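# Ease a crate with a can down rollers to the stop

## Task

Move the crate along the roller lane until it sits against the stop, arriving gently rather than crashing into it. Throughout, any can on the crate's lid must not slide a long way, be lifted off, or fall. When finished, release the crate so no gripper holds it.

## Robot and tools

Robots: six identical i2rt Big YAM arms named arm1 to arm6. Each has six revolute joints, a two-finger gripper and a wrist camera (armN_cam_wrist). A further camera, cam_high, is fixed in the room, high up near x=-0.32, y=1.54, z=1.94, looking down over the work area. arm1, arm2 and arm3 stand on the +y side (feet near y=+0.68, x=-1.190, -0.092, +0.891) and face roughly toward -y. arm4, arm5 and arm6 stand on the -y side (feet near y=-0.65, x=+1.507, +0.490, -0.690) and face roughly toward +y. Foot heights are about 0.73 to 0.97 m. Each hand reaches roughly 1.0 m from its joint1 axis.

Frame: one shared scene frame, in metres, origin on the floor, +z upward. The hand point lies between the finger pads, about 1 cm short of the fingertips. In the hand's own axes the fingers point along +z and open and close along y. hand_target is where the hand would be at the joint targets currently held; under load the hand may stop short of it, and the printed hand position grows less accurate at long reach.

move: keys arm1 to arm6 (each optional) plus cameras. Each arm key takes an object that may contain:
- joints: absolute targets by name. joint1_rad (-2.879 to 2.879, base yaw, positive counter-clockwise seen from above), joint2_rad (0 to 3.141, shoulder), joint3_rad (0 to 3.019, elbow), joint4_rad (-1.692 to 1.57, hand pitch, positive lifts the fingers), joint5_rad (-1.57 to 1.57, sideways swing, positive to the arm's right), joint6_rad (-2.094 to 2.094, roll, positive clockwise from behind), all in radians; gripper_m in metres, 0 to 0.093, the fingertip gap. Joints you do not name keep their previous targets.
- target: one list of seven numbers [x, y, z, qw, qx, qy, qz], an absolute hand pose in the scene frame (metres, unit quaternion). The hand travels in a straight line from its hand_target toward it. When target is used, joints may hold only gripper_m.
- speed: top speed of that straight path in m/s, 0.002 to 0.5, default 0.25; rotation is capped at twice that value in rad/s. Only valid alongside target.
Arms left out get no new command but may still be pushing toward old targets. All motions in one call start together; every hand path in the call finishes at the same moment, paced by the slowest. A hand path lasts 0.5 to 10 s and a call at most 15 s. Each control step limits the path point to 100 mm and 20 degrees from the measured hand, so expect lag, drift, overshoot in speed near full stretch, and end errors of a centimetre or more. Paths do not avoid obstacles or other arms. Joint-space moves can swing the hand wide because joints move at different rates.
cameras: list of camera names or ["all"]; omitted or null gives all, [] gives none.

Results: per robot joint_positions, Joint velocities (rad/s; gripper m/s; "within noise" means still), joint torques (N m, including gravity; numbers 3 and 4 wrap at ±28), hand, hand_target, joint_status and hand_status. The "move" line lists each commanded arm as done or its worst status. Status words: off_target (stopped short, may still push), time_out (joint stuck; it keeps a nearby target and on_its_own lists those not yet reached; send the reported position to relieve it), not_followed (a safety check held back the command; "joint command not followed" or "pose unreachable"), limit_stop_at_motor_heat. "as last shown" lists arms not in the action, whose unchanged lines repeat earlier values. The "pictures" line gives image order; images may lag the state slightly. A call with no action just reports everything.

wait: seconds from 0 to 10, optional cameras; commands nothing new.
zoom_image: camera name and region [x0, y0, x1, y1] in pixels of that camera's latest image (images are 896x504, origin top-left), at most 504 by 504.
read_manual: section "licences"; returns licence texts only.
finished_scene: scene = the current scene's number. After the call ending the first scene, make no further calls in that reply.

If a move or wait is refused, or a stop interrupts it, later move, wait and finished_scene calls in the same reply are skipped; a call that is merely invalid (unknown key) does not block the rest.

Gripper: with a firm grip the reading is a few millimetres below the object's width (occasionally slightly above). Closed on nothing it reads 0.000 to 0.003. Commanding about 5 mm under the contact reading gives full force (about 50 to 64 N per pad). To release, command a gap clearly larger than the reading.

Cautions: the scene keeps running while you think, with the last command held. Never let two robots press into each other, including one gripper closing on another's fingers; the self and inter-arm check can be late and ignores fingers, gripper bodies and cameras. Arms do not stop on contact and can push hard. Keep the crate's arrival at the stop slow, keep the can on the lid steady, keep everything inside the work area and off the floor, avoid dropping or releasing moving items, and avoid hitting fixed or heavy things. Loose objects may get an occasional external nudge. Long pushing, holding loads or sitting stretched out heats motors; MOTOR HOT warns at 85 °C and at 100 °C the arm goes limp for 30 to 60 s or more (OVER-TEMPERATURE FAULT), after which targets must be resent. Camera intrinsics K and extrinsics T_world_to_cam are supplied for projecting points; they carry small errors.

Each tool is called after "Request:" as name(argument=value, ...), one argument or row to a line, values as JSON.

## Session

Request:
move(
  arm6={"target":[-1.08,-0.12,0.99,-0.074,0.703,-0.703,-0.074],"speed":0.35},
  arm2={"target":[-0.35,0.25,1.07,0.074,0.703,0.703,-0.074],"speed":0.35},
  arm5={"target":[0.41,-0.3,1.06,-0.074,0.703,-0.703,-0.074],"speed":0.35},
  cameras=["arm6_cam_wrist","cam_high"],
)

Scene clock: 3.20 s.
Joint torques (N m): arm1=[0.44 3.02 10.32 1.55 0.04 0.01] | arm2=[-1.2 -11.28 12.12 0.1 -0.32 -0.08] | arm3=[-0.32 1.96 10.55 1.65 0.01 -0.05] | arm4=[-0.56 0.5 8.57 2.56 -0.05 -0.1] | arm5=[-1.32 -6.71 9.89 1.43 0.24 0.06] | arm6=[-0.03 -22.71 14.17 0.39 0.02 0.05]
Heat: arm1: hottest joint2_rad 27 °C; arm2: hottest joint1_rad 32 °C; arm3: hottest joint3_rad 31 °C; arm4: hottest joint2_rad 33 °C; arm5: hottest joint3_rad 31 °C; arm6: hottest joint2_rad 32 °C.
move: arm2 off_target; arm5 done; arm6 off_target
Joint velocities: within noise
arm1.joint_positions: joint1_rad=+0.450 joint2_rad=+0.646 joint3_rad=+1.353 joint4_rad=-1.256 joint5_rad=-0.025 joint6_rad=-0.082 gripper_m=+0.09396
arm1.joint_status: not commanded
arm1.hand: x=-1.0494 y=+0.4575 z=+1.4761 quat_wxyz=(-0.422, -0.389, -0.781, +0.247) (m; scene frame)
arm1.hand_target: x=-1.0507 y=+0.4596 z=+1.4900 quat_wxyz=(-0.433, -0.386, -0.774, +0.254) (m; scene frame)
arm1.hand_status: not commanded
arm2.joint_positions: joint1_rad=-0.427 joint2_rad=+1.499 joint3_rad=+1.602 joint4_rad=-1.548 joint5_rad=-0.118 joint6_rad=-0.596 gripper_m=+0.09396
arm2.joint_status: not commanded
arm2.hand: x=-0.3405 y=+0.2537 z=+1.0527 quat_wxyz=(-0.070, -0.703, -0.705, +0.057) (m; scene frame)
arm2.hand_target: x=-0.3496 y=+0.2506 z=+1.0699 quat_wxyz=(-0.074, -0.703, -0.703, +0.074) (m; scene frame)
arm2.hand_status: off_target (0.020 m and 2.0 deg from the pose sent, 0.378 m and 51.8 deg at the start)
arm3.joint_positions: joint1_rad=-0.411 joint2_rad=+0.647 joint3_rad=+1.454 joint4_rad=-1.470 joint5_rad=-0.077 joint6_rad=-0.163 gripper_m=+0.09396
arm3.joint_status: not commanded
arm3.hand: x=+0.8270 y=+0.4919 z=+1.5129 quat_wxyz=(-0.252, -0.682, -0.580, +0.367) (m; scene frame)
arm3.hand_target: x=+0.8278 y=+0.4943 z=+1.5227 quat_wxyz=(-0.257, -0.678, -0.577, +0.376) (m; scene frame)
arm3.hand_status: not commanded
arm4.joint_positions: joint1_rad=+0.133 joint2_rad=+0.618 joint3_rad=+1.399 joint4_rad=-1.434 joint5_rad=-0.177 joint6_rad=+0.312 gripper_m=+0.09396
arm4.joint_status: not commanded
arm4.hand: x=+1.3937 y=-0.4464 z=+1.3061 quat_wxyz=(-0.124, +0.677, -0.588, -0.425) (m; scene frame)
arm4.hand_target: x=+1.3943 y=-0.4484 z=+1.3173 quat_wxyz=(-0.129, +0.673, -0.583, -0.436) (m; scene frame)
arm4.hand_status: not commanded
arm5.joint_positions: joint1_rad=+0.340 joint2_rad=+1.212 joint3_rad=+0.845 joint4_rad=-0.992 joint5_rad=+0.064 joint6_rad=+0.241 gripper_m=+0.09396
arm5.joint_status: not commanded
arm5.hand: x=+0.4070 y=-0.3041 z=+1.0638 quat_wxyz=(-0.073, +0.709, -0.697, -0.076) (m; scene frame)
arm5.hand_target: x=+0.4100 y=-0.3001 z=+1.0601 quat_wxyz=(-0.074, +0.703, -0.703, -0.074) (m; scene frame)
arm5.hand_status: done (0.006 m and 1.0 deg from the pose sent, 0.473 m and 77.9 deg at the start)
arm6.joint_positions: joint1_rad=+0.567 joint2_rad=+2.026 joint3_rad=+2.186 joint4_rad=-1.567 joint5_rad=+0.122 joint6_rad=+0.619 gripper_m=+0.09396
arm6.joint_status: not commanded
arm6.hand: x=-1.0764 y=-0.1304 z=+0.9908 quat_wxyz=(-0.075, +0.710, -0.696, -0.071) (m; scene frame)
arm6.hand_target: x=-1.0796 y=-0.1204 z=+0.9899 quat_wxyz=(-0.074, +0.703, -0.703, -0.075) (m; scene frame)
arm6.hand_status: off_target (0.011 m and 1.2 deg from the pose sent, 0.585 m and 67.3 deg at the start)
pictures: arm6_cam_wrist, cam_high
camera_calibration:
arm6_cam_wrist: T_world_to_cam=[[0.99962, 0.0267986, 0.00645219, 1.07239], [0.0217188, -0.909886, 0.41429, -0.505254], [0.0169731, -0.413993, -0.910122, 0.992289], [0, 0, 0, 1]] pos_world=[-1.07785, -0.0776612, 1.10551]

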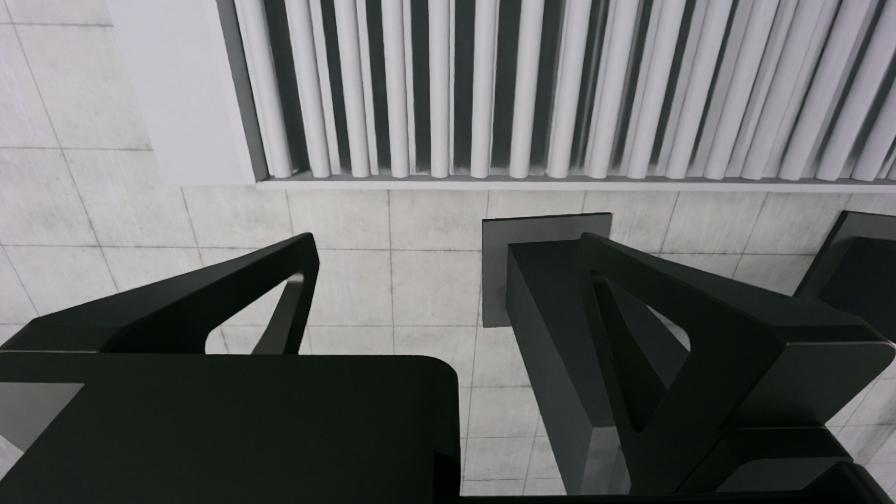

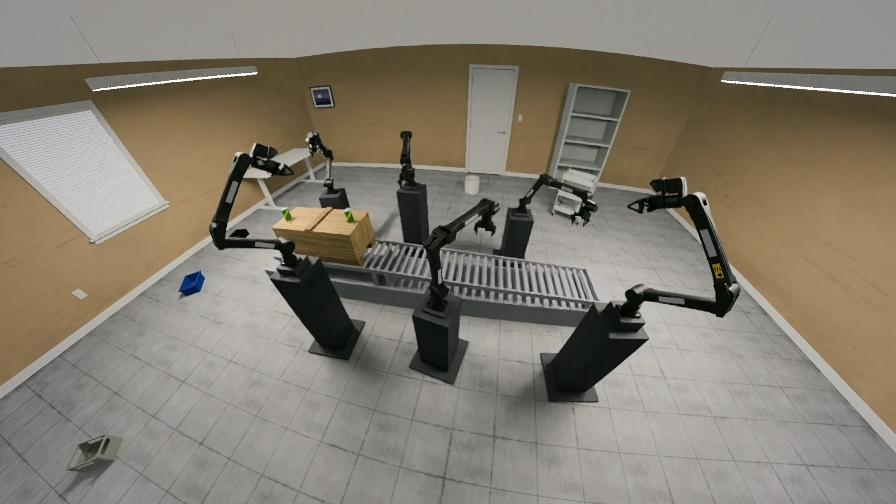

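Request:
move(
  arm3={"target":[1.1,0.2,1.0,0.074,0.703,0.703,-0.074],"speed":0.35},
  arm5={"target":[0.6,-0.3,1.06,-0.074,0.703,-0.703,-0.074],"speed":0.35},
  arm6={"target":[-0.5,-0.35,1.1,-0.074,0.703,-0.703,-0.074],"speed":0.3},
  arm2={"target":[0.25,0.36,1.08,0.074,0.703,0.703,-0.074],"speed":0.3},
  cameras=["arm3_cam_wrist"],
)

Scene clock: 25.73 s.
Joint torques (N m): arm1=[0.5 3.19 10.24 1.48 0.02 0.02] | arm2=[-0.56 -9.41 12.21 0.17 0.27 0.1] | arm3=[-0.09 -14.21 11.97 0.69 0.02 0.07] | arm4=[-0.5 0.67 8.57 2.61 -0.06 -0.1] | arm5=[-1.2 -6.48 12.26 1.31 -0.25 -0.09] | arm6=[0.15 -9.23 14.06 0.38 -0.27 -0.25]
Heat: arm1: hottest joint3_rad 31 °C; arm2: hottest joint3_rad 36 °C; arm3: hottest joint3_rad 33 °C; arm4: hottest joint2_rad 33 °C; arm5: hottest joint3_rad 33 °C; arm6: hottest joint3_rad 34 °C.
move: arm2 off_target; arm3 off_target; arm5 off_target; arm6 off_target
Joint velocities: within noise
arm1, arm4: as last shown
arm2.joint_positions: joint1_rad=+1.082 joint2_rad=+1.427 joint3_rad=+1.580 joint4_rad=-1.617 joint5_rad=+0.148 joint6_rad=+0.895 gripper_m=+0.09396
arm2.joint_status: not commanded
arm2.hand: x=+0.2406 y=+0.3643 z=+1.0671 quat_wxyz=(-0.062, -0.702, -0.705, +0.074) (m; scene frame)
arm2.hand_target: x=+0.2495 y=+0.3604 z=+1.0799 quat_wxyz=(-0.074, -0.703, -0.703, +0.074) (m; scene frame)
arm2.hand_status: off_target (0.016 m and 1.4 deg from the pose sent, 0.601 m and 2.0 deg at the start)
arm3.joint_positions: joint1_rad=+0.368 joint2_rad=+1.793 joint3_rad=+1.168 joint4_rad=-0.787 joint5_rad=+0.081 joint6_rad=+0.403 gripper_m=+0.09396
arm3.joint_status: not commanded
arm3.hand: x=+1.0888 y=+0.2140 z=+0.9963 quat_wxyz=(-0.062, -0.701, -0.707, +0.072) (m; scene frame)
arm3.hand_target: x=+1.0998 y=+0.2006 z=+1.0003 quat_wxyz=(-0.074, -0.703, -0.703, +0.074) (m; scene frame)
arm3.hand_status: off_target (0.018 m and 1.4 deg from the pose sent, 0.650 m and 42.0 deg at the start)
arm5.joint_positions: joint1_rad=-0.241 joint2_rad=+1.223 joint3_rad=+0.837 joint4_rad=-0.991 joint5_rad=-0.053 joint6_rad=-0.310 gripper_m=+0.09396
arm5.joint_status: not commanded
arm5.hand: x=+0.5936 y=-0.3119 z=+1.0549 quat_wxyz=(-0.067, +0.704, -0.704, -0.069) (m; scene frame)
arm5.hand_target: x=+0.6000 y=-0.3003 z=+1.0602 quat_wxyz=(-0.074, +0.703, -0.703, -0.074) (m; scene frame)
arm5.hand_status: off_target (0.014 m and 1.0 deg from the pose sent, 0.193 m and 1.1 deg at the start)
arm6.joint_positions: joint1_rad=-0.660 joint2_rad=+1.228 joint3_rad=+1.456 joint4_rad=-1.648 joint5_rad=-0.114 joint6_rad=-0.560 gripper_m=+0.09396
arm6.joint_status: not commanded
arm6.hand: x=-0.5066 y=-0.3569 z=+1.0864 quat_wxyz=(-0.064, +0.700, -0.707, -0.072) (m; scene frame)
arm6.hand_target: x=-0.5002 y=-0.3505 z=+1.0997 quat_wxyz=(-0.074, +0.703, -0.703, -0.074) (m; scene frame)
arm6.hand_status: off_target (0.017 m and 1.3 deg from the pose sent, 0.626 m and 1.2 deg at the start)
pictures: arm3_cam_wrist
camera_calibration:
arm3_cam_wrist: T_world_to_cam=[[-0.998757, 0.0147859, 0.0476086, 1.03434], [0.0338186, 0.902605, 0.429138, -0.655541], [-0.0366266, 0.430215, -0.901983, 0.973078], [0, 0, 0, 1]] pos_world=[1.09086, 0.157768, 1.10977]

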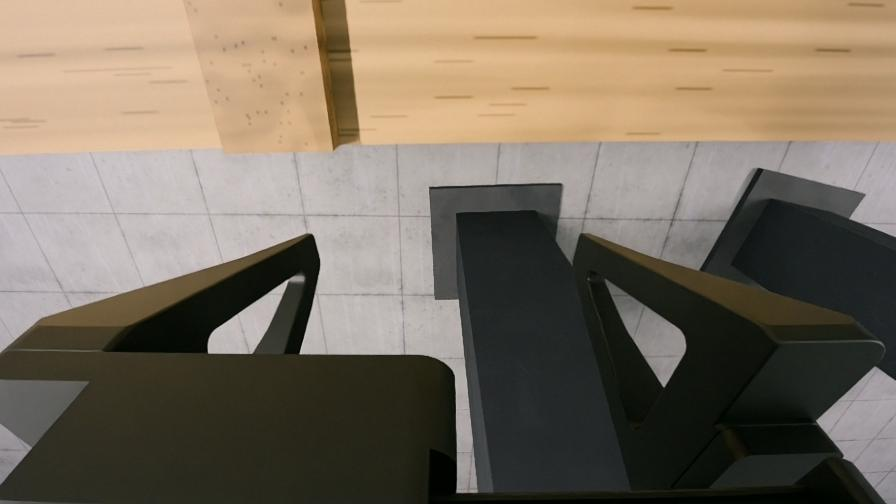

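Request:
move(
  arm3={"target":[1.185,0.125,0.94,0.074,0.703,0.703,-0.074],"speed":0.35},
  cameras=["arm3_cam_wrist"],
)

Scene clock: 35.43 s.
Joint torques (N m): arm1=[0.44 3.25 10.3 1.54 0.03 0.01] | arm2=[-0.5 -10.11 12.1 0.21 0.3 0.04] | arm3=[-1.08 -19.25 12.1 0.1 0.27 0.05] | arm4=[-0.5 0.44 8.59 2.62 -0.05 -0.09] | arm5=[-1.26 -6.48 12.26 1.31 -0.24 -0.08] | arm6=[0.15 -9.17 14.06 0.39 -0.27 -0.25]
Heat: arm1: hottest joint3_rad 32 °C; arm2: hottest joint3_rad 38 °C; arm3: hottest joint3_rad 34 °C; arm4: hottest joint2_rad 33 °C; arm5: hottest joint3_rad 33 °C; arm6: hottest joint3_rad 35 °C.
move: arm3 off_target
Joint velocities: within noise
arm1, arm2, arm4, arm5: as last shown
arm2.joint_positions: joint1_rad=+1.082 joint2_rad=+1.427 joint3_rad=+1.580 joint4_rad=-1.617 joint5_rad=+0.148 joint6_rad=+0.896 gripper_m=+0.09396
arm2.hand: x=+0.2405 y=+0.3643 z=+1.0671 quat_wxyz=(-0.061, -0.702, -0.705, +0.074) (m; scene frame)
arm3.joint_positions: joint1_rad=+0.456 joint2_rad=+2.105 joint3_rad=+1.502 joint4_rad=-0.798 joint5_rad=+0.089 joint6_rad=+0.478 gripper_m=+0.09396
arm3.joint_status: not commanded
arm3.hand: x=+1.1818 y=+0.1369 z=+0.9406 quat_wxyz=(-0.071, -0.696, -0.711, +0.072) (m; scene frame)
arm3.hand_target: x=+1.1849 y=+0.1253 z=+0.9402 quat_wxyz=(-0.075, -0.703, -0.703, +0.074) (m; scene frame)
arm3.hand_status: off_target (0.012 m and 1.2 deg from the pose sent, 0.142 m and 1.4 deg at the start)
arm6.joint_positions: joint1_rad=-0.660 joint2_rad=+1.228 joint3_rad=+1.457 joint4_rad=-1.648 joint5_rad=-0.114 joint6_rad=-0.560 gripper_m=+0.09396
arm6.joint_status: not commanded
arm6.hand: x=-0.5065 y=-0.3569 z=+1.0866 quat_wxyz=(-0.064, +0.700, -0.707, -0.072) (m; scene frame)
arm6.hand_target: x=-0.5002 y=-0.3504 z=+1.0998 quat_wxyz=(-0.075, +0.703, -0.703, -0.074) (m; scene frame)
arm6.hand_status: not commanded
pictures: arm3_cam_wrist
camera_calibration:
arm3_cam_wrist: T_world_to_cam=[[-0.999338, 0.00249197, 0.0363072, 1.14397], [0.0174697, 0.908039, 0.418521, -0.536648], [-0.0319254, 0.418878, -0.907481, 0.960584], [0, 0, 0, 1]] pos_world=[1.18325, 0.0820792, 1.05478]

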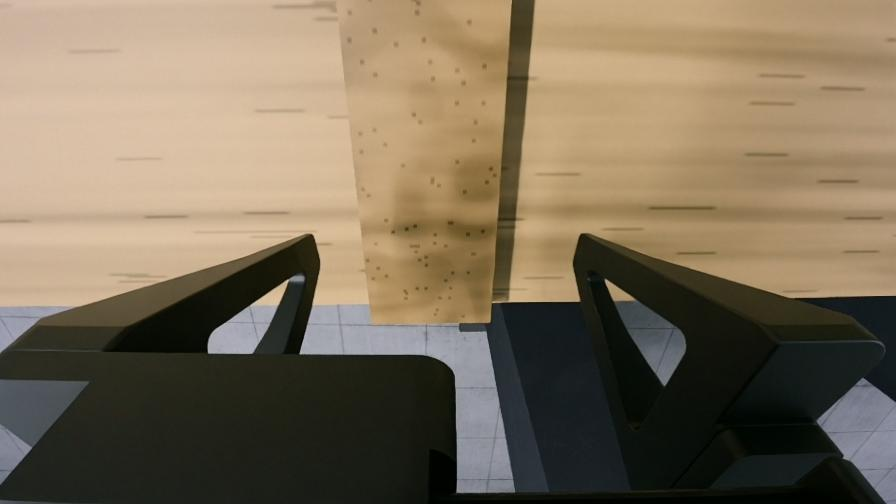

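Request:
move(
  arm3={"target":[1.194,0.12,0.862,0.074,0.703,0.703,-0.074],"speed":0.15},
  cameras=["arm3_cam_wrist"],
)

Scene clock: 41.70 s.
Joint torques (N m): arm1=[0.21 3.25 10.3 1.43 0 0.03] | arm2=[0.21 -9.88 12.14 0.14 0.3 0.03] | arm3=[-0.15 -18.43 10.7 0.9 0.22 0.06] | arm4=[-0.67 0.56 8.54 2.54 -0.06 -0.1] | arm5=[-1.26 -6.48 12.26 1.31 -0.24 -0.08] | arm6=[0.09 -9.17 14.06 0.38 -0.27 -0.25]
Heat: arm1: hottest joint3_rad 32 °C; arm2: hottest joint3_rad 40 °C; arm3: hottest joint3_rad 36 °C; arm4: hottest joint2_rad 33 °C; arm5: hottest joint3_rad 34 °C; arm6: hottest joint3_rad 36 °C.
move: arm3 off_target
Joint velocities: within noise
arm1, arm2, arm4, arm5: as last shown
arm2.hand: x=+0.2405 y=+0.3643 z=+1.0671 quat_wxyz=(-0.062, -0.703, -0.705, +0.074) (m; scene frame)
arm3.joint_positions: joint1_rad=+0.456 joint2_rad=+2.221 joint3_rad=+1.522 joint4_rad=-0.688 joint5_rad=+0.092 joint6_rad=+0.490 gripper_m=+0.09396
arm3.joint_status: not commanded
arm3.hand: x=+1.1876 y=+0.1237 z=+0.8819 quat_wxyz=(-0.079, -0.700, -0.706, +0.076) (m; scene frame)
arm3.hand_target: x=+1.1934 y=+0.1208 z=+0.8624 quat_wxyz=(-0.074, -0.703, -0.703, +0.074) (m; scene frame)
arm3.hand_status: off_target (0.021 m and 0.7 deg from the pose sent, 0.081 m and 1.2 deg at the start)
arm6.joint_positions: joint1_rad=-0.660 joint2_rad=+1.228 joint3_rad=+1.457 joint4_rad=-1.648 joint5_rad=-0.114 joint6_rad=-0.561 gripper_m=+0.09396
arm6.joint_status: not commanded
arm6.hand: x=-0.5065 y=-0.3569 z=+1.0866 quat_wxyz=(-0.064, +0.701, -0.707, -0.072) (m; scene frame)
arm6.hand_target: x=-0.5002 y=-0.3505 z=+1.0998 quat_wxyz=(-0.075, +0.703, -0.703, -0.074) (m; scene frame)
arm6.hand_status: not commanded
pictures: arm3_cam_wrist
camera_calibration:
arm3_cam_wrist: T_world_to_cam=[[-0.999466, 0.0153848, 0.0288251, 1.15708], [0.0257367, 0.9142, 0.404445, -0.498289], [-0.0201296, 0.404971, -0.914108, 0.906568], [0, 0, 0, 1]] pos_world=[1.18754, 0.0706008, 0.996878]

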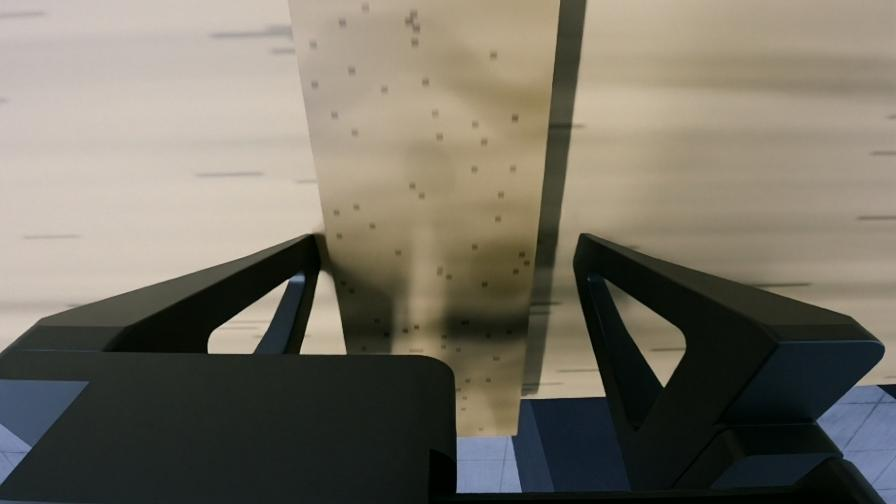

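Request:
move(
  arm3={"target":[1.199,0.12,0.86,0.074,0.703,0.703,-0.074],"joints":{"gripper_m":0.045}},
  cameras=["arm3_cam_wrist"],
)

Scene clock: 51.13 s.
Joint torques (N m): arm1=[0.32 3.43 10.35 1.44 0.02 -0.01] | arm2=[-0.09 -9.88 12.12 0.21 0.25 0.05] | arm3=[0.21 -17.32 11.37 0.73 0.28 0.11] | arm4=[-0.56 0.44 8.59 2.58 -0.06 -0.1] | arm5=[-1.26 -6.48 12.26 1.31 -0.25 -0.08] | arm6=[0.15 -9.23 14.05 0.39 -0.27 -0.25]
Heat: arm1: hottest joint3_rad 33 °C; arm2: hottest joint3_rad 41 °C; arm3: hottest joint3_rad 36 °C; arm4: hottest joint2_rad 33 °C; arm5: hottest joint3_rad 34 °C; arm6: hottest joint3_rad 37 °C.
move: arm3 off_target
Joint velocities: within noise
arm1, arm2, arm4, arm5, arm6: as last shown
arm3.joint_positions: joint1_rad=+0.460 joint2_rad=+2.221 joint3_rad=+1.523 joint4_rad=-0.685 joint5_rad=+0.092 joint6_rad=+0.492 gripper_m=+0.06230
arm3.joint_status: gripper_m off_target (ended at +0.06233, target +0.04500)
arm3.hand: x=+1.1904 y=+0.1243 z=+0.8819 quat_wxyz=(-0.080, -0.699, -0.706, +0.076) (m; scene frame)
arm3.hand_target: x=+1.1982 y=+0.1213 z=+0.8604 quat_wxyz=(-0.074, -0.703, -0.703, +0.074) (m; scene frame)
arm3.hand_status: off_target (0.024 m and 0.9 deg from the pose sent, 0.025 m and 0.7 deg at the start)
pictures: arm3_cam_wrist
camera_calibration:
arm3_cam_wrist: T_world_to_cam=[[-0.999559, 0.0126871, 0.0268546, 1.16203], [0.0224294, 0.915146, 0.402499, -0.493414], [-0.0194694, 0.402924, -0.915027, 0.906625], [0, 0, 0, 1]] pos_world=[1.19024, 0.0715026, 0.996979]

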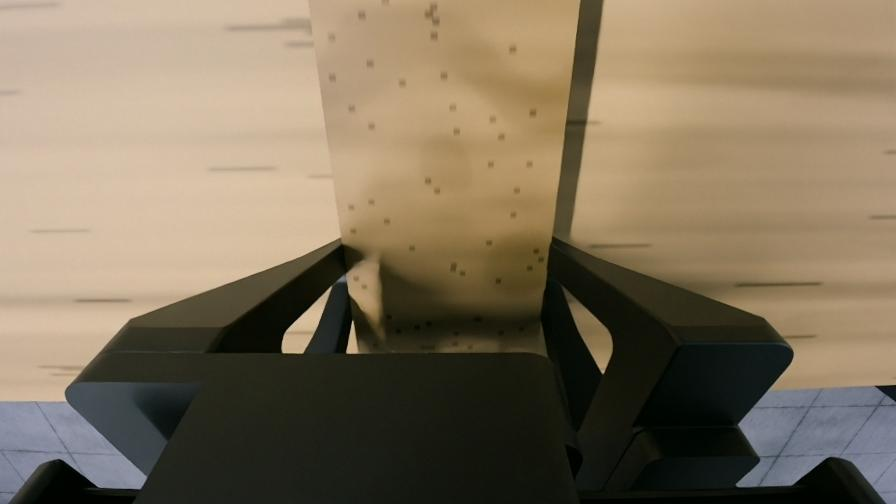

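Request:
move(
  arm3={"target":[0.57,0.117,0.845,0.074,0.703,0.703,-0.074],"speed":0.16},
  arm5={"target":[0.54,-0.28,1.03,-0.074,0.703,-0.703,-0.074],"speed":0.16},
  cameras=["arm3_cam_wrist","arm5_cam_wrist"],
)

Scene clock: 62.30 s.
Joint torques (N m): arm1=[0.44 3.31 10.17 1.57 0.04 0.01] | arm2=[-0.03 -9.88 12.23 0.17 0.26 0.05] | arm3=[7.24 -24.53 1.89 -2.59 -1.61 0.35] | arm4=[-0.56 0.5 8.57 2.56 -0.05 -0.09] | arm5=[0.21 -7.06 8.31 1.46 0.16 0.07] | arm6=[0.15 -9.23 14.05 0.39 -0.27 -0.25]
Heat: arm1: hottest joint3_rad 34 °C; arm2: hottest joint3_rad 43 °C; arm3: hottest joint3_rad 37 °C; arm4: hottest joint2_rad 33 °C; arm5: hottest joint3_rad 35 °C; arm6: hottest joint3_rad 39 °C.
move: arm3 off_target; arm5 off_target
Joint velocities: within noise
arm1, arm2, arm4, arm6: as last shown
arm3.joint_positions: joint1_rad=-0.691 joint2_rad=+2.351 joint3_rad=+1.747 joint4_rad=-0.636 joint5_rad=-0.055 joint6_rad=-0.596 gripper_m=+0.06236
arm3.joint_status: not commanded
arm3.hand: x=+0.4603 y=+0.1030 z=+0.8827 quat_wxyz=(-0.057, -0.709, -0.684, +0.163) (m; scene frame)
arm3.hand_target: x=+0.5455 y=+0.1162 z=+0.8513 quat_wxyz=(-0.069, -0.704, -0.703, +0.075) (m; scene frame)
arm3.hand_status: off_target (0.117 m and 10.6 deg from the pose sent, 0.622 m and 0.9 deg at the start; pose on its path clipped on 54 of 177 steps)
arm5.joint_positions: joint1_rad=-0.073 joint2_rad=+1.274 joint3_rad=+0.837 joint4_rad=-0.892 joint5_rad=-0.021 joint6_rad=-0.145 gripper_m=+0.09396
arm5.joint_status: not commanded
arm5.hand: x=+0.5433 y=-0.2774 z=+1.0423 quat_wxyz=(-0.083, +0.702, -0.702, -0.082) (m; scene frame)
arm5.hand_target: x=+0.5400 y=-0.2803 z=+1.0304 quat_wxyz=(-0.074, +0.703, -0.703, -0.074) (m; scene frame)
arm5.hand_status: off_target (0.013 m and 1.4 deg from the pose sent, 0.067 m and 1.0 deg at the start)
pictures: arm3_cam_wrist, arm5_cam_wrist
camera_calibration:
arm3_cam_wrist: T_world_to_cam=[[-0.981603, 0.0848381, 0.171048, 0.289487], [0.134514, 0.943066, 0.304191, -0.425548], [-0.135503, 0.321603, -0.937129, 0.982998], [0, 0, 0, 1]] pos_world=[0.474603, 0.0606261, 1.00113]
arm5_cam_wrist: T_world_to_cam=[[0.99987, 0.0144277, 0.00718563, -0.547722], [0.0103483, -0.916421, 0.400082, -0.677484], [0.0123573, -0.399956, -0.916451, 0.960132], [0, 0, 0, 1]] pos_world=[0.542797, -0.228948, 1.1549]

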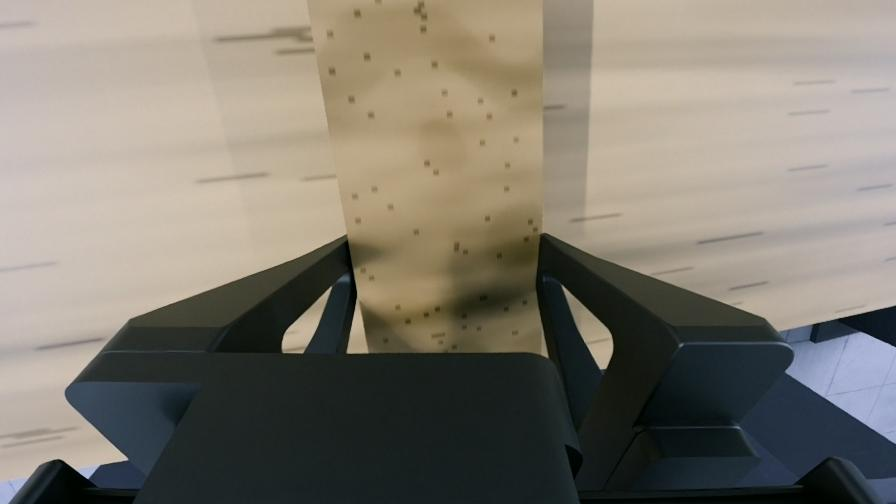

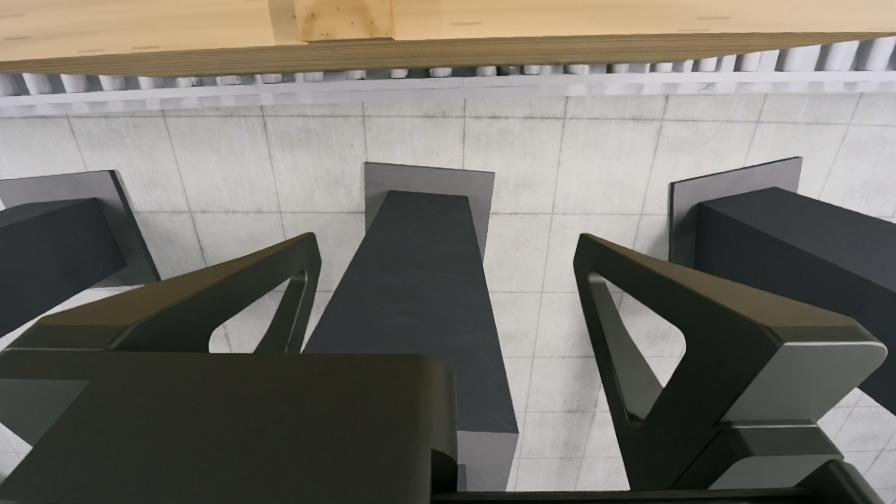

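Request:
move(
  arm3={"target":[0.54,0.12,0.815,0.074,0.703,0.703,-0.074],"speed":0.1},
  arm5={"target":[0.46,-0.18,0.93,-0.074,0.703,-0.703,-0.074],"speed":0.3},
  cameras=["arm3_cam_wrist","arm5_cam_wrist"],
)

Scene clock: 75.13 s.
Joint torques (N m): arm1=[0.85 3.25 10.28 1.47 0.02 0.02] | arm2=[-0.62 -9.76 12.14 0.17 0.27 0.04] | arm3=[4.72 -20.31 3.7 -1.54 -1.78 0.11] | arm4=[-0.62 0.62 8.55 2.58 -0.05 -0.09] | arm5=[0.09 -11.99 11.55 1.36 0.2 0.04] | arm6=[0.15 -9.23 14.06 0.39 -0.27 -0.24]
Heat: arm1: hottest joint3_rad 35 °C; arm2: hottest joint3_rad 44 °C; arm3: hottest joint3_rad 36 °C; arm4: hottest joint3_rad 33 °C; arm5: hottest joint3_rad 35 °C; arm6: hottest joint3_rad 40 °C.
move: arm3 off_target; arm5 off_target
Joint velocities: within noise
arm1, arm2, arm4, arm6: as last shown
arm3.joint_positions: joint1_rad=-0.691 joint2_rad=+2.350 joint3_rad=+1.743 joint4_rad=-0.627 joint5_rad=-0.058 joint6_rad=-0.595 gripper_m=+0.06236
arm3.joint_status: not commanded
arm3.hand: x=+0.4603 y=+0.1022 z=+0.8827 quat_wxyz=(-0.059, -0.709, -0.683, +0.166) (m; scene frame)
arm3.hand_target: x=+0.5313 y=+0.1222 z=+0.8240 quat_wxyz=(-0.071, -0.705, -0.702, +0.074) (m; scene frame)
arm3.hand_status: off_target (0.106 m and 10.9 deg from the pose sent, 0.106 m and 10.6 deg at the start; pose on its path clipped on 30 of 43 steps)
arm5.joint_positions: joint1_rad=+0.142 joint2_rad=+1.678 joint3_rad=+0.927 joint4_rad=-0.626 joint5_rad=+0.024 joint6_rad=+0.060 gripper_m=+0.09396
arm5.joint_status: not commanded
arm5.hand: x=+0.4624 y=-0.2004 z=+0.9282 quat_wxyz=(-0.065, +0.706, -0.702, -0.066) (m; scene frame)
arm5.hand_target: x=+0.4600 y=-0.1808 z=+0.9304 quat_wxyz=(-0.074, +0.703, -0.703, -0.074) (m; scene frame)
arm5.hand_status: off_target (0.021 m and 1.4 deg from the pose sent, 0.170 m and 1.4 deg at the start)
pictures: arm3_cam_wrist, arm5_cam_wrist
camera_calibration:
arm3_cam_wrist: T_world_to_cam=[[-0.981367, 0.0861799, 0.171729, 0.28874], [0.135028, 0.945187, 0.297303, -0.419181], [-0.136695, 0.314952, -0.939212, 0.986455], [0, 0, 0, 1]] pos_world=[0.474804, 0.0606349, 1.00153]
arm5_cam_wrist: T_world_to_cam=[[0.999778, 0.0206611, 0.00424516, -0.463187], [0.016638, -0.896195, 0.443348, -0.599358], [0.0129645, -0.443179, -0.89634, 0.85977], [0, 0, 0, 1]] pos_world=[0.46191, -0.14654, 1.03834]

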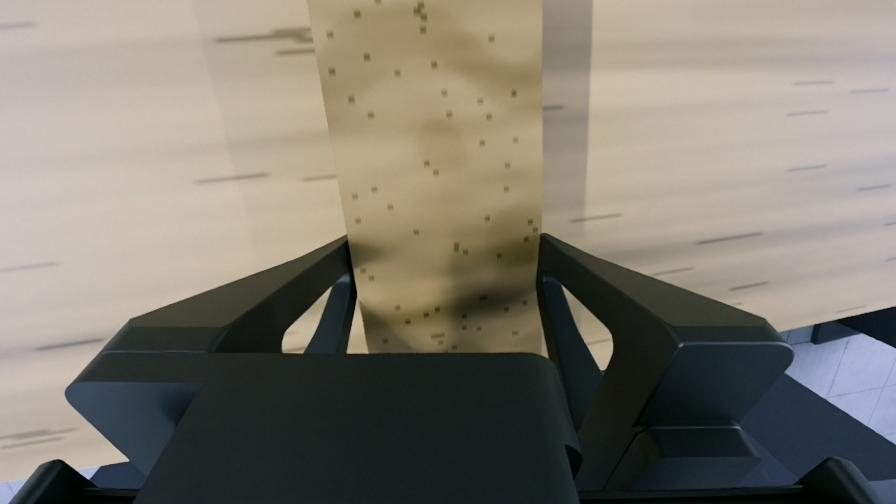

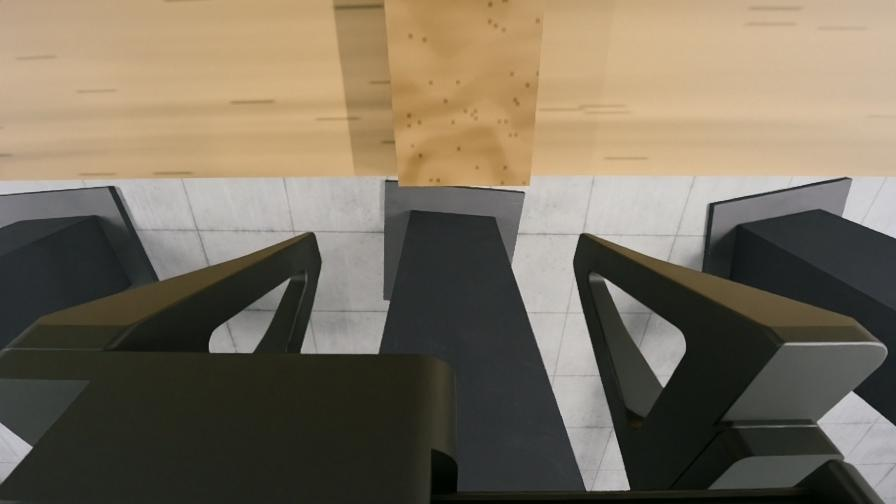

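Request:
move(
  arm5={"target":[0.471,-0.118,0.852,-0.074,0.703,-0.703,-0.074],"speed":0.18},
  cameras=["arm5_cam_wrist"],
)

Scene clock: 91.83 s.
Joint torques (N m): arm1=[0.5 3.31 10.35 1.57 0.04 0.03] | arm2=[-0.21 -9.76 12.14 0.17 0.29 0.08] | arm3=[4.66 -20.19 3.64 -1.5 -1.77 0.13] | arm4=[-0.5 0.44 8.61 2.58 -0.06 -0.09] | arm5=[-1.03 -14.74 10.44 1.36 -0.11 -0.09] | arm6=[0.09 -9.17 14.06 0.39 -0.27 -0.24]
Heat: arm1: hottest joint3_rad 35 °C; arm2: hottest joint3_rad 45 °C; arm3: hottest joint3_rad 35 °C; arm4: hottest joint3_rad 34 °C; arm5: hottest joint3_rad 35 °C; arm6: hottest joint3_rad 41 °C.
move: arm5 off_target
Joint velocities: within noise
arm1, arm2, arm4, arm6: as last shown
arm3.joint_positions: joint1_rad=-0.692 joint2_rad=+2.350 joint3_rad=+1.743 joint4_rad=-0.627 joint5_rad=-0.058 joint6_rad=-0.595 gripper_m=+0.06236
arm3.joint_status: not commanded
arm3.hand: x=+0.4601 y=+0.1023 z=+0.8827 quat_wxyz=(-0.059, -0.709, -0.683, +0.166) (m; scene frame)
arm3.hand_target: x=+0.5311 y=+0.1223 z=+0.8240 quat_wxyz=(-0.071, -0.705, -0.702, +0.075) (m; scene frame)
arm3.hand_status: not commanded
arm5.joint_positions: joint1_rad=+0.121 joint2_rad=+1.946 joint3_rad=+1.085 joint4_rad=-0.506 joint5_rad=+0.024 joint6_rad=+0.045 gripper_m=+0.09396
arm5.joint_status: not commanded
arm5.hand: x=+0.4682 y=-0.1348 z=+0.8573 quat_wxyz=(-0.070, +0.703, -0.704, -0.068) (m; scene frame)
arm5.hand_target: x=+0.4710 y=-0.1188 z=+0.8523 quat_wxyz=(-0.074, +0.703, -0.703, -0.074) (m; scene frame)
arm5.hand_status: off_target (0.018 m and 0.8 deg from the pose sent, 0.113 m and 1.4 deg at the start)
pictures: arm5_cam_wrist
camera_calibration:
arm5_cam_wrist: T_world_to_cam=[[0.999881, 0.0136435, 0.0072245, -0.473513], [0.00914687, -0.900526, 0.434707, -0.498897], [0.0124368, -0.434589, -0.900543, 0.830181], [0, 0, 0, 1]] pos_world=[0.467695, -0.0820221, 0.967908]

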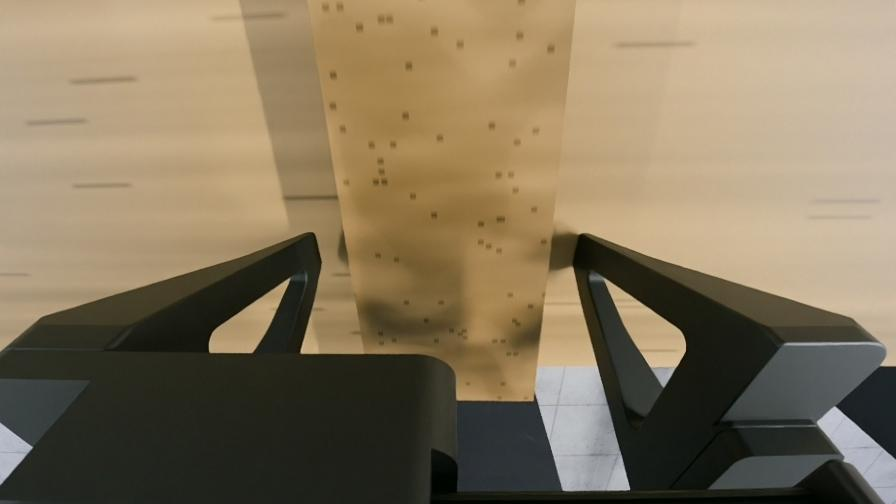

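Request:
move(
  arm5={"joints":{"gripper_m":0.045}},
  cameras=["arm5_cam_wrist"],
)

Scene clock: 95.80 s.
Joint torques (N m): arm1=[0.5 3.08 10.32 1.51 0.02 0.01] | arm2=[-0.21 -9.47 12.16 0.02 0.27 0.04] | arm3=[4.6 -20.37 3.7 -1.48 -1.75 0.12] | arm4=[-0.67 0.44 8.55 2.61 -0.07 -0.09] | arm5=[-1.03 -14.86 10.44 1.37 -0.11 -0.07] | arm6=[0.15 -9.17 14.05 0.38 -0.27 -0.24]
Heat: arm1: hottest joint3_rad 36 °C; arm2: hottest joint3_rad 46 °C; arm3: hottest joint3_rad 35 °C; arm4: hottest joint3_rad 34 °C; arm5: hottest joint3_rad 35 °C; arm6: hottest joint3_rad 41 °C.
move: arm5 off_target
Joint velocities: within noise
arm1.joint_positions: joint1_rad=+0.450 joint2_rad=+0.646 joint3_rad=+1.353 joint4_rad=-1.256 joint5_rad=-0.025 joint6_rad=-0.082 gripper_m=+0.09396
arm1.joint_status: not commanded
arm1.hand: x=-1.0494 y=+0.4575 z=+1.4761 quat_wxyz=(-0.422, -0.389, -0.781, +0.247) (m; scene frame)
arm1.hand_target: x=-1.0507 y=+0.4596 z=+1.4900 quat_wxyz=(-0.433, -0.386, -0.774, +0.254) (m; scene frame)
arm1.hand_status: not commanded
arm2, arm3, arm6: as last shown
arm4.joint_positions: joint1_rad=+0.133 joint2_rad=+0.618 joint3_rad=+1.399 joint4_rad=-1.434 joint5_rad=-0.177 joint6_rad=+0.312 gripper_m=+0.09396
arm4.joint_status: not commanded
arm4.hand: x=+1.3937 y=-0.4464 z=+1.3061 quat_wxyz=(-0.124, +0.677, -0.588, -0.425) (m; scene frame)
arm4.hand_target: x=+1.3943 y=-0.4484 z=+1.3173 quat_wxyz=(-0.129, +0.673, -0.583, -0.436) (m; scene frame)
arm4.hand_status: not commanded
arm5.joint_positions: joint1_rad=+0.121 joint2_rad=+1.947 joint3_rad=+1.085 joint4_rad=-0.506 joint5_rad=+0.024 joint6_rad=+0.043 gripper_m=+0.06275
arm5.joint_status: gripper_m off_target (ended at +0.06278, target +0.04500)
arm5.hand: x=+0.4684 y=-0.1349 z=+0.8569 quat_wxyz=(-0.070, +0.704, -0.703, -0.068) (m; scene frame)
arm5.hand_target: x=+0.4712 y=-0.1188 z=+0.8523 quat_wxyz=(-0.074, +0.703, -0.703, -0.074) (m; scene frame)
arm5.hand_status: not commanded
pictures: arm5_cam_wrist
camera_calibration:
arm5_cam_wrist: T_world_to_cam=[[0.999843, 0.015912, 0.00781931, -0.473889], [0.0109206, -0.900167, 0.435408, -0.500204], [0.0139669, -0.435254, -0.900199, 0.828719], [0, 0, 0, 1]] pos_world=[0.467702, -0.0820236, 0.967511]

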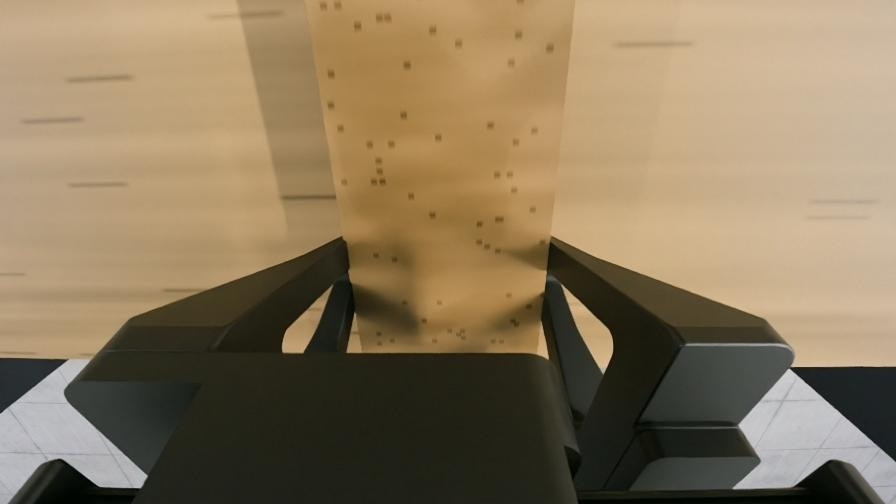

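Request:
move(
  arm5={"target":[0.51,-0.118,0.848,-0.074,0.703,-0.703,-0.074],"speed":0.1},
  cameras=[],
)

Request:
move(
  arm3={"joints":{"gripper_m":0.093}},
  cameras=[],
)

Request:
move(
  arm3={"target":[0.48,0.17,1.0,0.074,0.703,0.703,-0.074],"speed":0.25},
  cameras=["arm3_cam_wrist","arm5_cam_wrist"],
)

Scene clock: 105.67 s.
Joint torques (N m): arm1=[0.38 3.31 10.29 1.47 0.04 0.05] | arm2=[0.32 -9.47 12.19 0.1 0.25 0.05] | arm3=[4.37 -19.9 4.26 -1.54 -1.6 0.13] | arm4=[-0.62 0.32 8.57 2.54 -0.05 -0.09] | arm5=[-5.54 -14.56 9.85 1.73 -0.25 -0.56] | arm6=[0.15 -9.23 14.06 0.38 -0.27 -0.25]
Heat: arm1: hottest joint3_rad 36 °C; arm2: hottest joint3_rad 46 °C; arm3: hottest joint3_rad 34 °C; arm4: hottest joint3_rad 34 °C; arm5: hottest joint3_rad 36 °C; arm6: hottest joint3_rad 42 °C.
move: arm5 off_target
Joint velocities: within noise
arm1, arm3, arm4, arm6: as last shown
arm2.joint_positions: joint1_rad=+1.082 joint2_rad=+1.427 joint3_rad=+1.580 joint4_rad=-1.617 joint5_rad=+0.148 joint6_rad=+0.896 gripper_m=+0.09396
arm2.joint_status: not commanded
arm2.hand: x=+0.2405 y=+0.3643 z=+1.0671 quat_wxyz=(-0.062, -0.703, -0.705, +0.074) (m; scene frame)
arm2.hand_target: x=+0.2495 y=+0.3604 z=+1.0799 quat_wxyz=(-0.074, -0.703, -0.703, +0.074) (m; scene frame)
arm2.hand_status: not commanded
arm3.joint_positions: joint1_rad=-0.689 joint2_rad=+2.348 joint3_rad=+1.736 joint4_rad=-0.627 joint5_rad=-0.062 joint6_rad=-0.595 gripper_m=+0.06236
arm3.hand: x=+0.4636 y=+0.1029 z=+0.8817 quat_wxyz=(-0.061, -0.708, -0.684, +0.163) (m; scene frame)
arm5.joint_positions: joint1_rad=+0.100 joint2_rad=+1.947 joint3_rad=+1.085 joint4_rad=-0.506 joint5_rad=+0.013 joint6_rad=+0.023 gripper_m=+0.06275
arm5.joint_status: not commanded
arm5.hand: x=+0.4774 y=-0.1346 z=+0.8567 quat_wxyz=(-0.067, +0.704, -0.703, -0.070) (m; scene frame)
arm5.hand_target: x=+0.5099 y=-0.1204 z=+0.8490 quat_wxyz=(-0.075, +0.703, -0.704, -0.073) (m; scene frame)
arm5.hand_status: off_target (0.038 m and 0.9 deg from the pose sent, 0.046 m and 0.9 deg at the start)
pictures: none
No camera images: "cameras" was empty.

Scene clock: 106.37 s.
Joint torques (N m): arm1=[0.38 3.49 10.26 1.57 0.04 0.01] | arm2=[-0.5 -9.41 12.11 0.18 0.24 0.08] | arm3=[4.19 -19.37 4.79 -0.61 -0.51 0.09] | arm4=[-0.56 0.62 8.58 2.56 -0.05 -0.09] | arm5=[-5.6 -14.56 9.87 1.72 -0.24 -0.56] | arm6=[0.09 -9.23 14.06 0.38 -0.27 -0.25]
Heat: arm1: hottest joint3_rad 36 °C; arm2: hottest joint3_rad 46 °C; arm3: hottest joint3_rad 34 °C; arm4: hottest joint3_rad 34 °C; arm5: hottest joint3_rad 36 °C; arm6: hottest joint3_rad 42 °C.
move: arm3 done
Joint velocities: within noise
arm1, arm2, arm4, arm5, arm6: as last shown
arm3.joint_positions: joint1_rad=-0.685 joint2_rad=+2.341 joint3_rad=+1.728 joint4_rad=-0.655 joint5_rad=-0.093 joint6_rad=-0.589 gripper_m=+0.09286
arm3.joint_status: all done
arm3.hand: x=+0.4757 y=+0.1049 z=+0.8813 quat_wxyz=(-0.074, -0.709, -0.686, +0.146) (m; scene frame)
arm3.hand_target: x=+0.5312 y=+0.1224 z=+0.8238 quat_wxyz=(-0.071, -0.705, -0.702, +0.074) (m; scene frame)
arm3.hand_status: not commanded
pictures: none
No camera images: "cameras" was empty.

Scene clock: 107.97 s.
Joint torques (N m): arm1=[0.5 3.43 10.33 1.59 0.03 0.01] | arm2=[-0.32 -9.52 12.23 0.12 0.28 0.05] | arm3=[-0.97 -21.13 12.62 0.18 -0.21 -0.25] | arm4=[-0.62 0.56 8.54 2.56 -0.06 -0.09] | arm5=[-6.07 -14.62 9.84 1.66 0.15 -0.55] | arm6=[0.09 -9.17 14.06 0.38 -0.27 -0.24]
Heat: arm1: hottest joint3_rad 36 °C; arm2: hottest joint3_rad 46 °C; arm3: hottest joint3_rad 34 °C; arm4: hottest joint3_rad 34 °C; arm5: hottest joint3_rad 36 °C; arm6: hottest joint3_rad 42 °C.
move: arm3 off_target
Joint velocities: within noise
arm1, arm2, arm4: as last shown
arm3.joint_positions: joint1_rad=-0.747 joint2_rad=+2.120 joint3_rad=+1.679 joint4_rad=-0.998 joint5_rad=-0.126 joint6_rad=-0.670 gripper_m=+0.09299
arm3.joint_status: not commanded
arm3.hand: x=+0.4866 y=+0.1793 z=+0.9919 quat_wxyz=(-0.072, -0.710, -0.697, +0.065) (m; scene frame)
arm3.hand_target: x=+0.4803 y=+0.1703 z=+1.0000 quat_wxyz=(-0.074, -0.703, -0.703, +0.074) (m; scene frame)
arm3.hand_status: off_target (0.014 m and 1.5 deg from the pose sent, 0.135 m and 8.5 deg at the start)
arm5.joint_positions: joint1_rad=+0.105 joint2_rad=+1.947 joint3_rad=+1.085 joint4_rad=-0.504 joint5_rad=+0.003 joint6_rad=+0.022 gripper_m=+0.06274
arm5.joint_status: not commanded
arm5.hand: x=+0.4728 y=-0.1343 z=+0.8567 quat_wxyz=(-0.064, +0.707, -0.701, -0.074) (m; scene frame)
arm5.hand_target: x=+0.5099 y=-0.1204 z=+0.8491 quat_wxyz=(-0.075, +0.703, -0.704, -0.073) (m; scene frame)
arm5.hand_status: not commanded
arm6.joint_positions: joint1_rad=-0.660 joint2_rad=+1.228 joint3_rad=+1.457 joint4_rad=-1.648 joint5_rad=-0.114 joint6_rad=-0.561 gripper_m=+0.09396
arm6.joint_status: not commanded
arm6.hand: x=-0.5065 y=-0.3569 z=+1.0866 quat_wxyz=(-0.064, +0.701, -0.707, -0.072) (m; scene frame)
arm6.hand_target: x=-0.5002 y=-0.3505 z=+1.0998 quat_wxyz=(-0.075, +0.703, -0.703, -0.074) (m; scene frame)
arm6.hand_status: not commanded
pictures: arm3_cam_wrist, arm5_cam_wrist
camera_calibration:
arm3_cam_wrist: T_world_to_cam=[[-0.999008, 0.0396269, 0.0203044, 0.456403], [0.0445039, 0.902993, 0.427345, -0.605418], [-0.00140035, 0.427825, -0.903861, 0.947173], [0, 0, 0, 1]] pos_world=[0.48422, 0.123378, 1.10557]
arm5_cam_wrist: T_world_to_cam=[[0.999647, 0.0249791, -0.00901241, -0.462576], [0.0264146, -0.900458, 0.434139, -0.50586], [0.00272914, -0.434224, -0.900801, 0.83466], [0, 0, 0, 1]] pos_world=[0.473497, -0.0815216, 0.967308]

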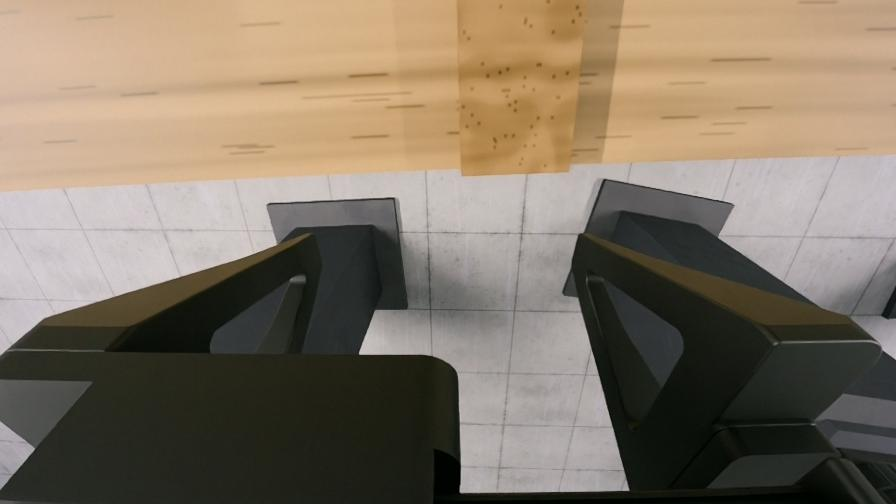

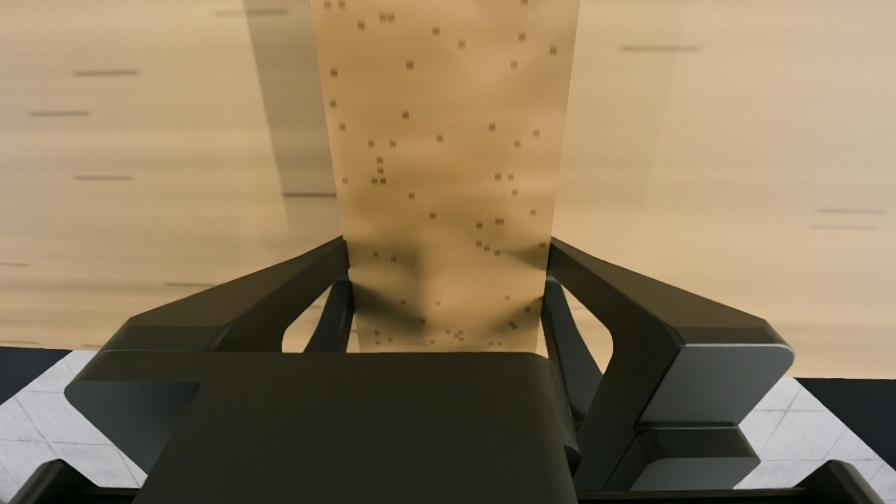

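Request:
move(
  arm5={"target":[0.34,-0.12,0.842,-0.074,0.703,-0.703,-0.074],"speed":0.1},
  arm3={"target":[0.75,0.38,1.12,0.074,0.703,0.703,-0.074],"speed":0.3},
  arm2={"target":[0.31,0.27,1.03,0.074,0.703,0.703,-0.074],"speed":0.2},
  cameras=["arm5_cam_wrist","arm2_cam_wrist"],
)

Scene clock: 116.60 s.
Joint torques (N m): arm1=[0.32 3.84 10.26 1.55 0.01 0.02] | arm2=[-1.9 -13.45 12.27 0.62 0 -0.09] | arm3=[0.32 -7.82 10.04 0.31 0.06 0.06] | arm4=[-0.67 0.38 8.58 2.61 -0.05 -0.1] | arm5=[-8.7 -17.73 8.14 0.46 1.72 -0.63] | arm6=[0.09 -9.17 14.06 0.39 -0.27 -0.24]
Heat: arm1: hottest joint3_rad 36 °C; arm2: hottest joint3_rad 47 °C; arm3: hottest joint3_rad 35 °C; arm4: hottest joint3_rad 34 °C; arm5: hottest joint3_rad 36 °C; arm6: hottest joint3_rad 42 °C.
move: arm2 off_target; arm3 done; arm5 off_target
Joint velocities: within noise
arm1, arm4, arm6: as last shown
arm2.joint_positions: joint1_rad=+1.039 joint2_rad=+1.683 joint3_rad=+1.753 joint4_rad=-1.537 joint5_rad=+0.148 joint6_rad=+0.849 gripper_m=+0.09396
arm2.joint_status: not commanded
arm2.hand: x=+0.3026 y=+0.2850 z=+1.0202 quat_wxyz=(-0.057, -0.701, -0.706, +0.077) (m; scene frame)
arm2.hand_target: x=+0.3094 y=+0.2706 z=+1.0299 quat_wxyz=(-0.074, -0.703, -0.703, +0.074) (m; scene frame)
arm2.hand_status: off_target (0.019 m and 2.0 deg from the pose sent, 0.123 m and 1.5 deg at the start)
arm3.joint_positions: joint1_rad=-0.522 joint2_rad=+1.189 joint3_rad=+0.861 joint4_rad=-1.064 joint5_rad=-0.094 joint6_rad=-0.471 gripper_m=+0.09299
arm3.joint_status: not commanded
arm3.hand: x=+0.7464 y=+0.3788 z=+1.1190 quat_wxyz=(-0.075, -0.700, -0.706, +0.076) (m; scene frame)
arm3.hand_target: x=+0.7499 y=+0.3799 z=+1.1201 quat_wxyz=(-0.074, -0.703, -0.703, +0.074) (m; scene frame)
arm3.hand_status: done (0.004 m and 0.5 deg from the pose sent, 0.355 m and 1.5 deg at the start)
arm5.joint_positions: joint1_rad=+0.475 joint2_rad=+2.018 joint3_rad=+1.168 joint4_rad=-0.499 joint5_rad=+0.036 joint6_rad=+0.359 gripper_m=+0.06274
arm5.joint_status: not commanded
arm5.hand: x=+0.2778 y=-0.1452 z=+0.8481 quat_wxyz=(-0.052, +0.716, -0.689, -0.096) (m; scene frame)
arm5.hand_target: x=+0.3381 y=-0.1251 z=+0.8427 quat_wxyz=(-0.073, +0.703, -0.704, -0.073) (m; scene frame)
arm5.hand_status: off_target (0.067 m and 4.2 deg from the pose sent, 0.134 m and 1.3 deg at the start)
pictures: arm2_cam_wrist, arm5_cam_wrist
camera_calibration:
arm2_cam_wrist: T_world_to_cam=[[-0.999105, -0.027892, 0.0318063, 0.27566], [-0.0116568, 0.904264, 0.426815, -0.685515], [-0.040666, 0.426062, -0.90378, 0.940068], [0, 0, 0, 1]] pos_world=[0.305651, 0.227048, 1.13343]
arm5_cam_wrist: T_world_to_cam=[[0.996906, 0.0587157, -0.0522609, -0.225071], [0.075238, -0.905265, 0.418132, -0.507549], [-0.0227591, -0.42077, -0.906882, 0.836937], [0, 0, 0, 1]] pos_world=[0.28161, -0.0940923, 0.959463]

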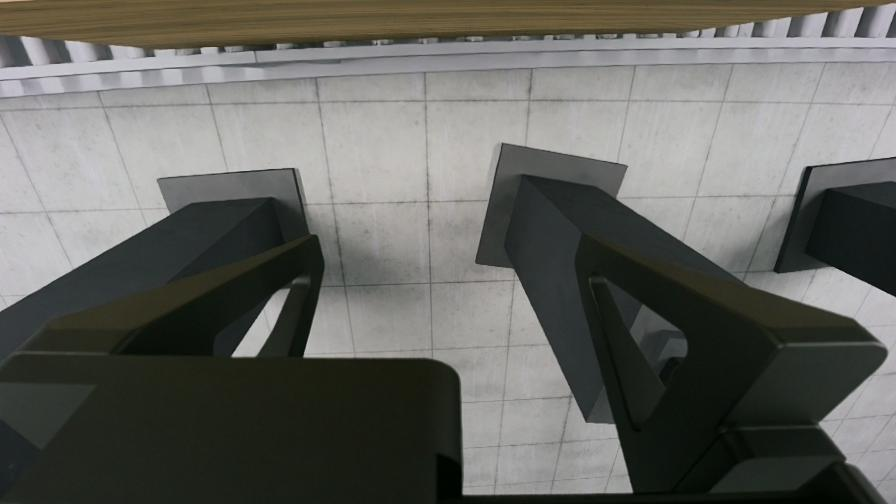

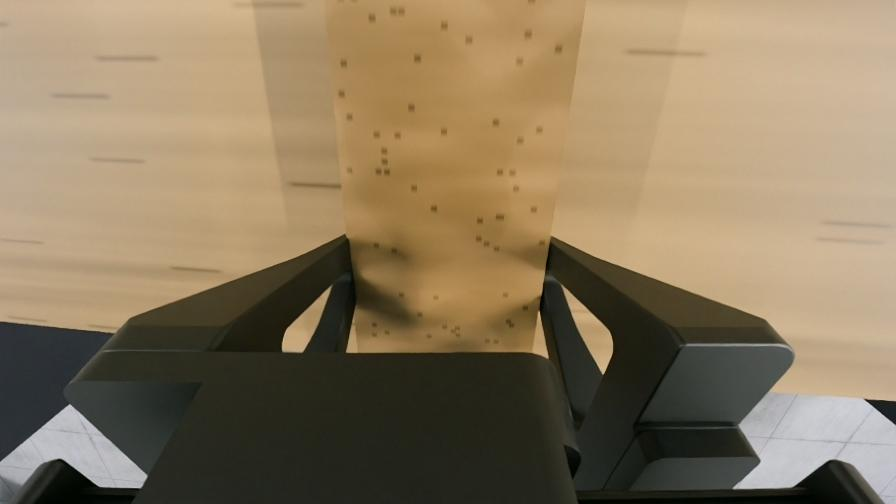

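Request:
move(
  arm2={"target":[0.285,0.13,0.91,0.074,0.703,0.703,-0.074],"speed":0.3},
  cameras=["arm2_cam_wrist"],
)

Scene clock: 128.50 s.
Joint torques (N m): arm1=[0.79 2.96 10.26 1.54 0.02 0.02] | arm2=[-0.38 -17.73 11.96 0.7 -0.03 -0.11] | arm3=[0.44 -8 10.03 0.31 0.06 0.08] | arm4=[-0.73 0.56 8.58 2.58 -0.05 -0.1] | arm5=[-8.7 -17.73 8.16 0.46 1.72 -0.63] | arm6=[0.15 -9.17 14.06 0.39 -0.27 -0.25]
Heat: arm1: hottest joint3_rad 36 °C; arm2: hottest joint3_rad 47 °C; arm3: hottest joint3_rad 36 °C; arm4: hottest joint3_rad 35 °C; arm5: hottest joint3_rad 35 °C; arm6: hottest joint3_rad 42 °C.
move: arm2 off_target
Joint velocities: within noise
arm1, arm3, arm4, arm5, arm6: as last shown
arm2.joint_positions: joint1_rad=+0.832 joint2_rad=+1.938 joint3_rad=+1.780 joint4_rad=-1.294 joint5_rad=+0.118 joint6_rad=+0.654 gripper_m=+0.09396
arm2.joint_status: not commanded
arm2.hand: x=+0.2759 y=+0.1434 z=+0.8949 quat_wxyz=(-0.051, -0.706, -0.703, +0.073) (m; scene frame)
arm2.hand_target: x=+0.2845 y=+0.1308 z=+0.9102 quat_wxyz=(-0.074, -0.703, -0.703, +0.074) (m; scene frame)
arm2.hand_status: off_target (0.022 m and 2.6 deg from the pose sent, 0.191 m and 2.0 deg at the start)
arm3.hand: x=+0.7464 y=+0.3789 z=+1.1190 quat_wxyz=(-0.075, -0.701, -0.705, +0.076) (m; scene frame)
arm3.hand_target: x=+0.7500 y=+0.3800 z=+1.1201 quat_wxyz=(-0.074, -0.703, -0.703, +0.074) (m; scene frame)
pictures: arm2_cam_wrist
camera_calibration:
arm2_cam_wrist: T_world_to_cam=[[-0.999295, -0.0171702, 0.0333771, 0.246063], [-0.000768774, 0.898411, 0.439154, -0.517426], [-0.0375267, 0.438819, -0.897791, 0.87793], [0, 0, 0, 1]] pos_world=[0.278438, 0.0838342, 1.00722]

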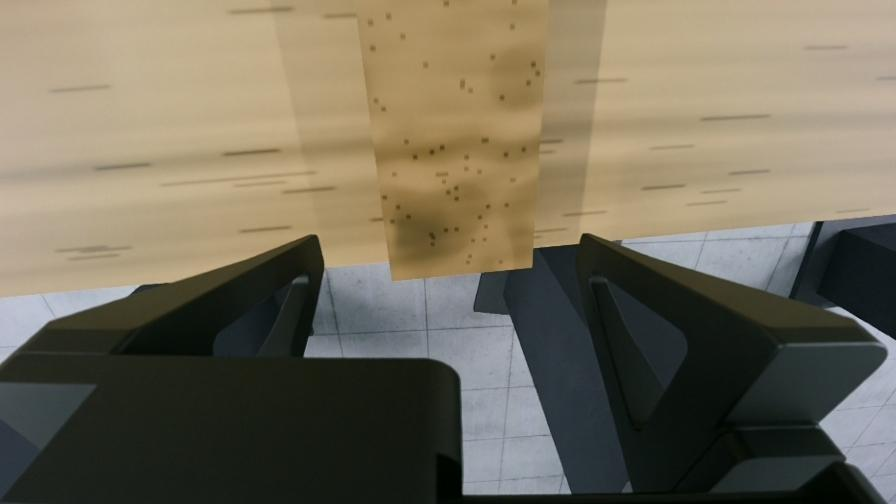

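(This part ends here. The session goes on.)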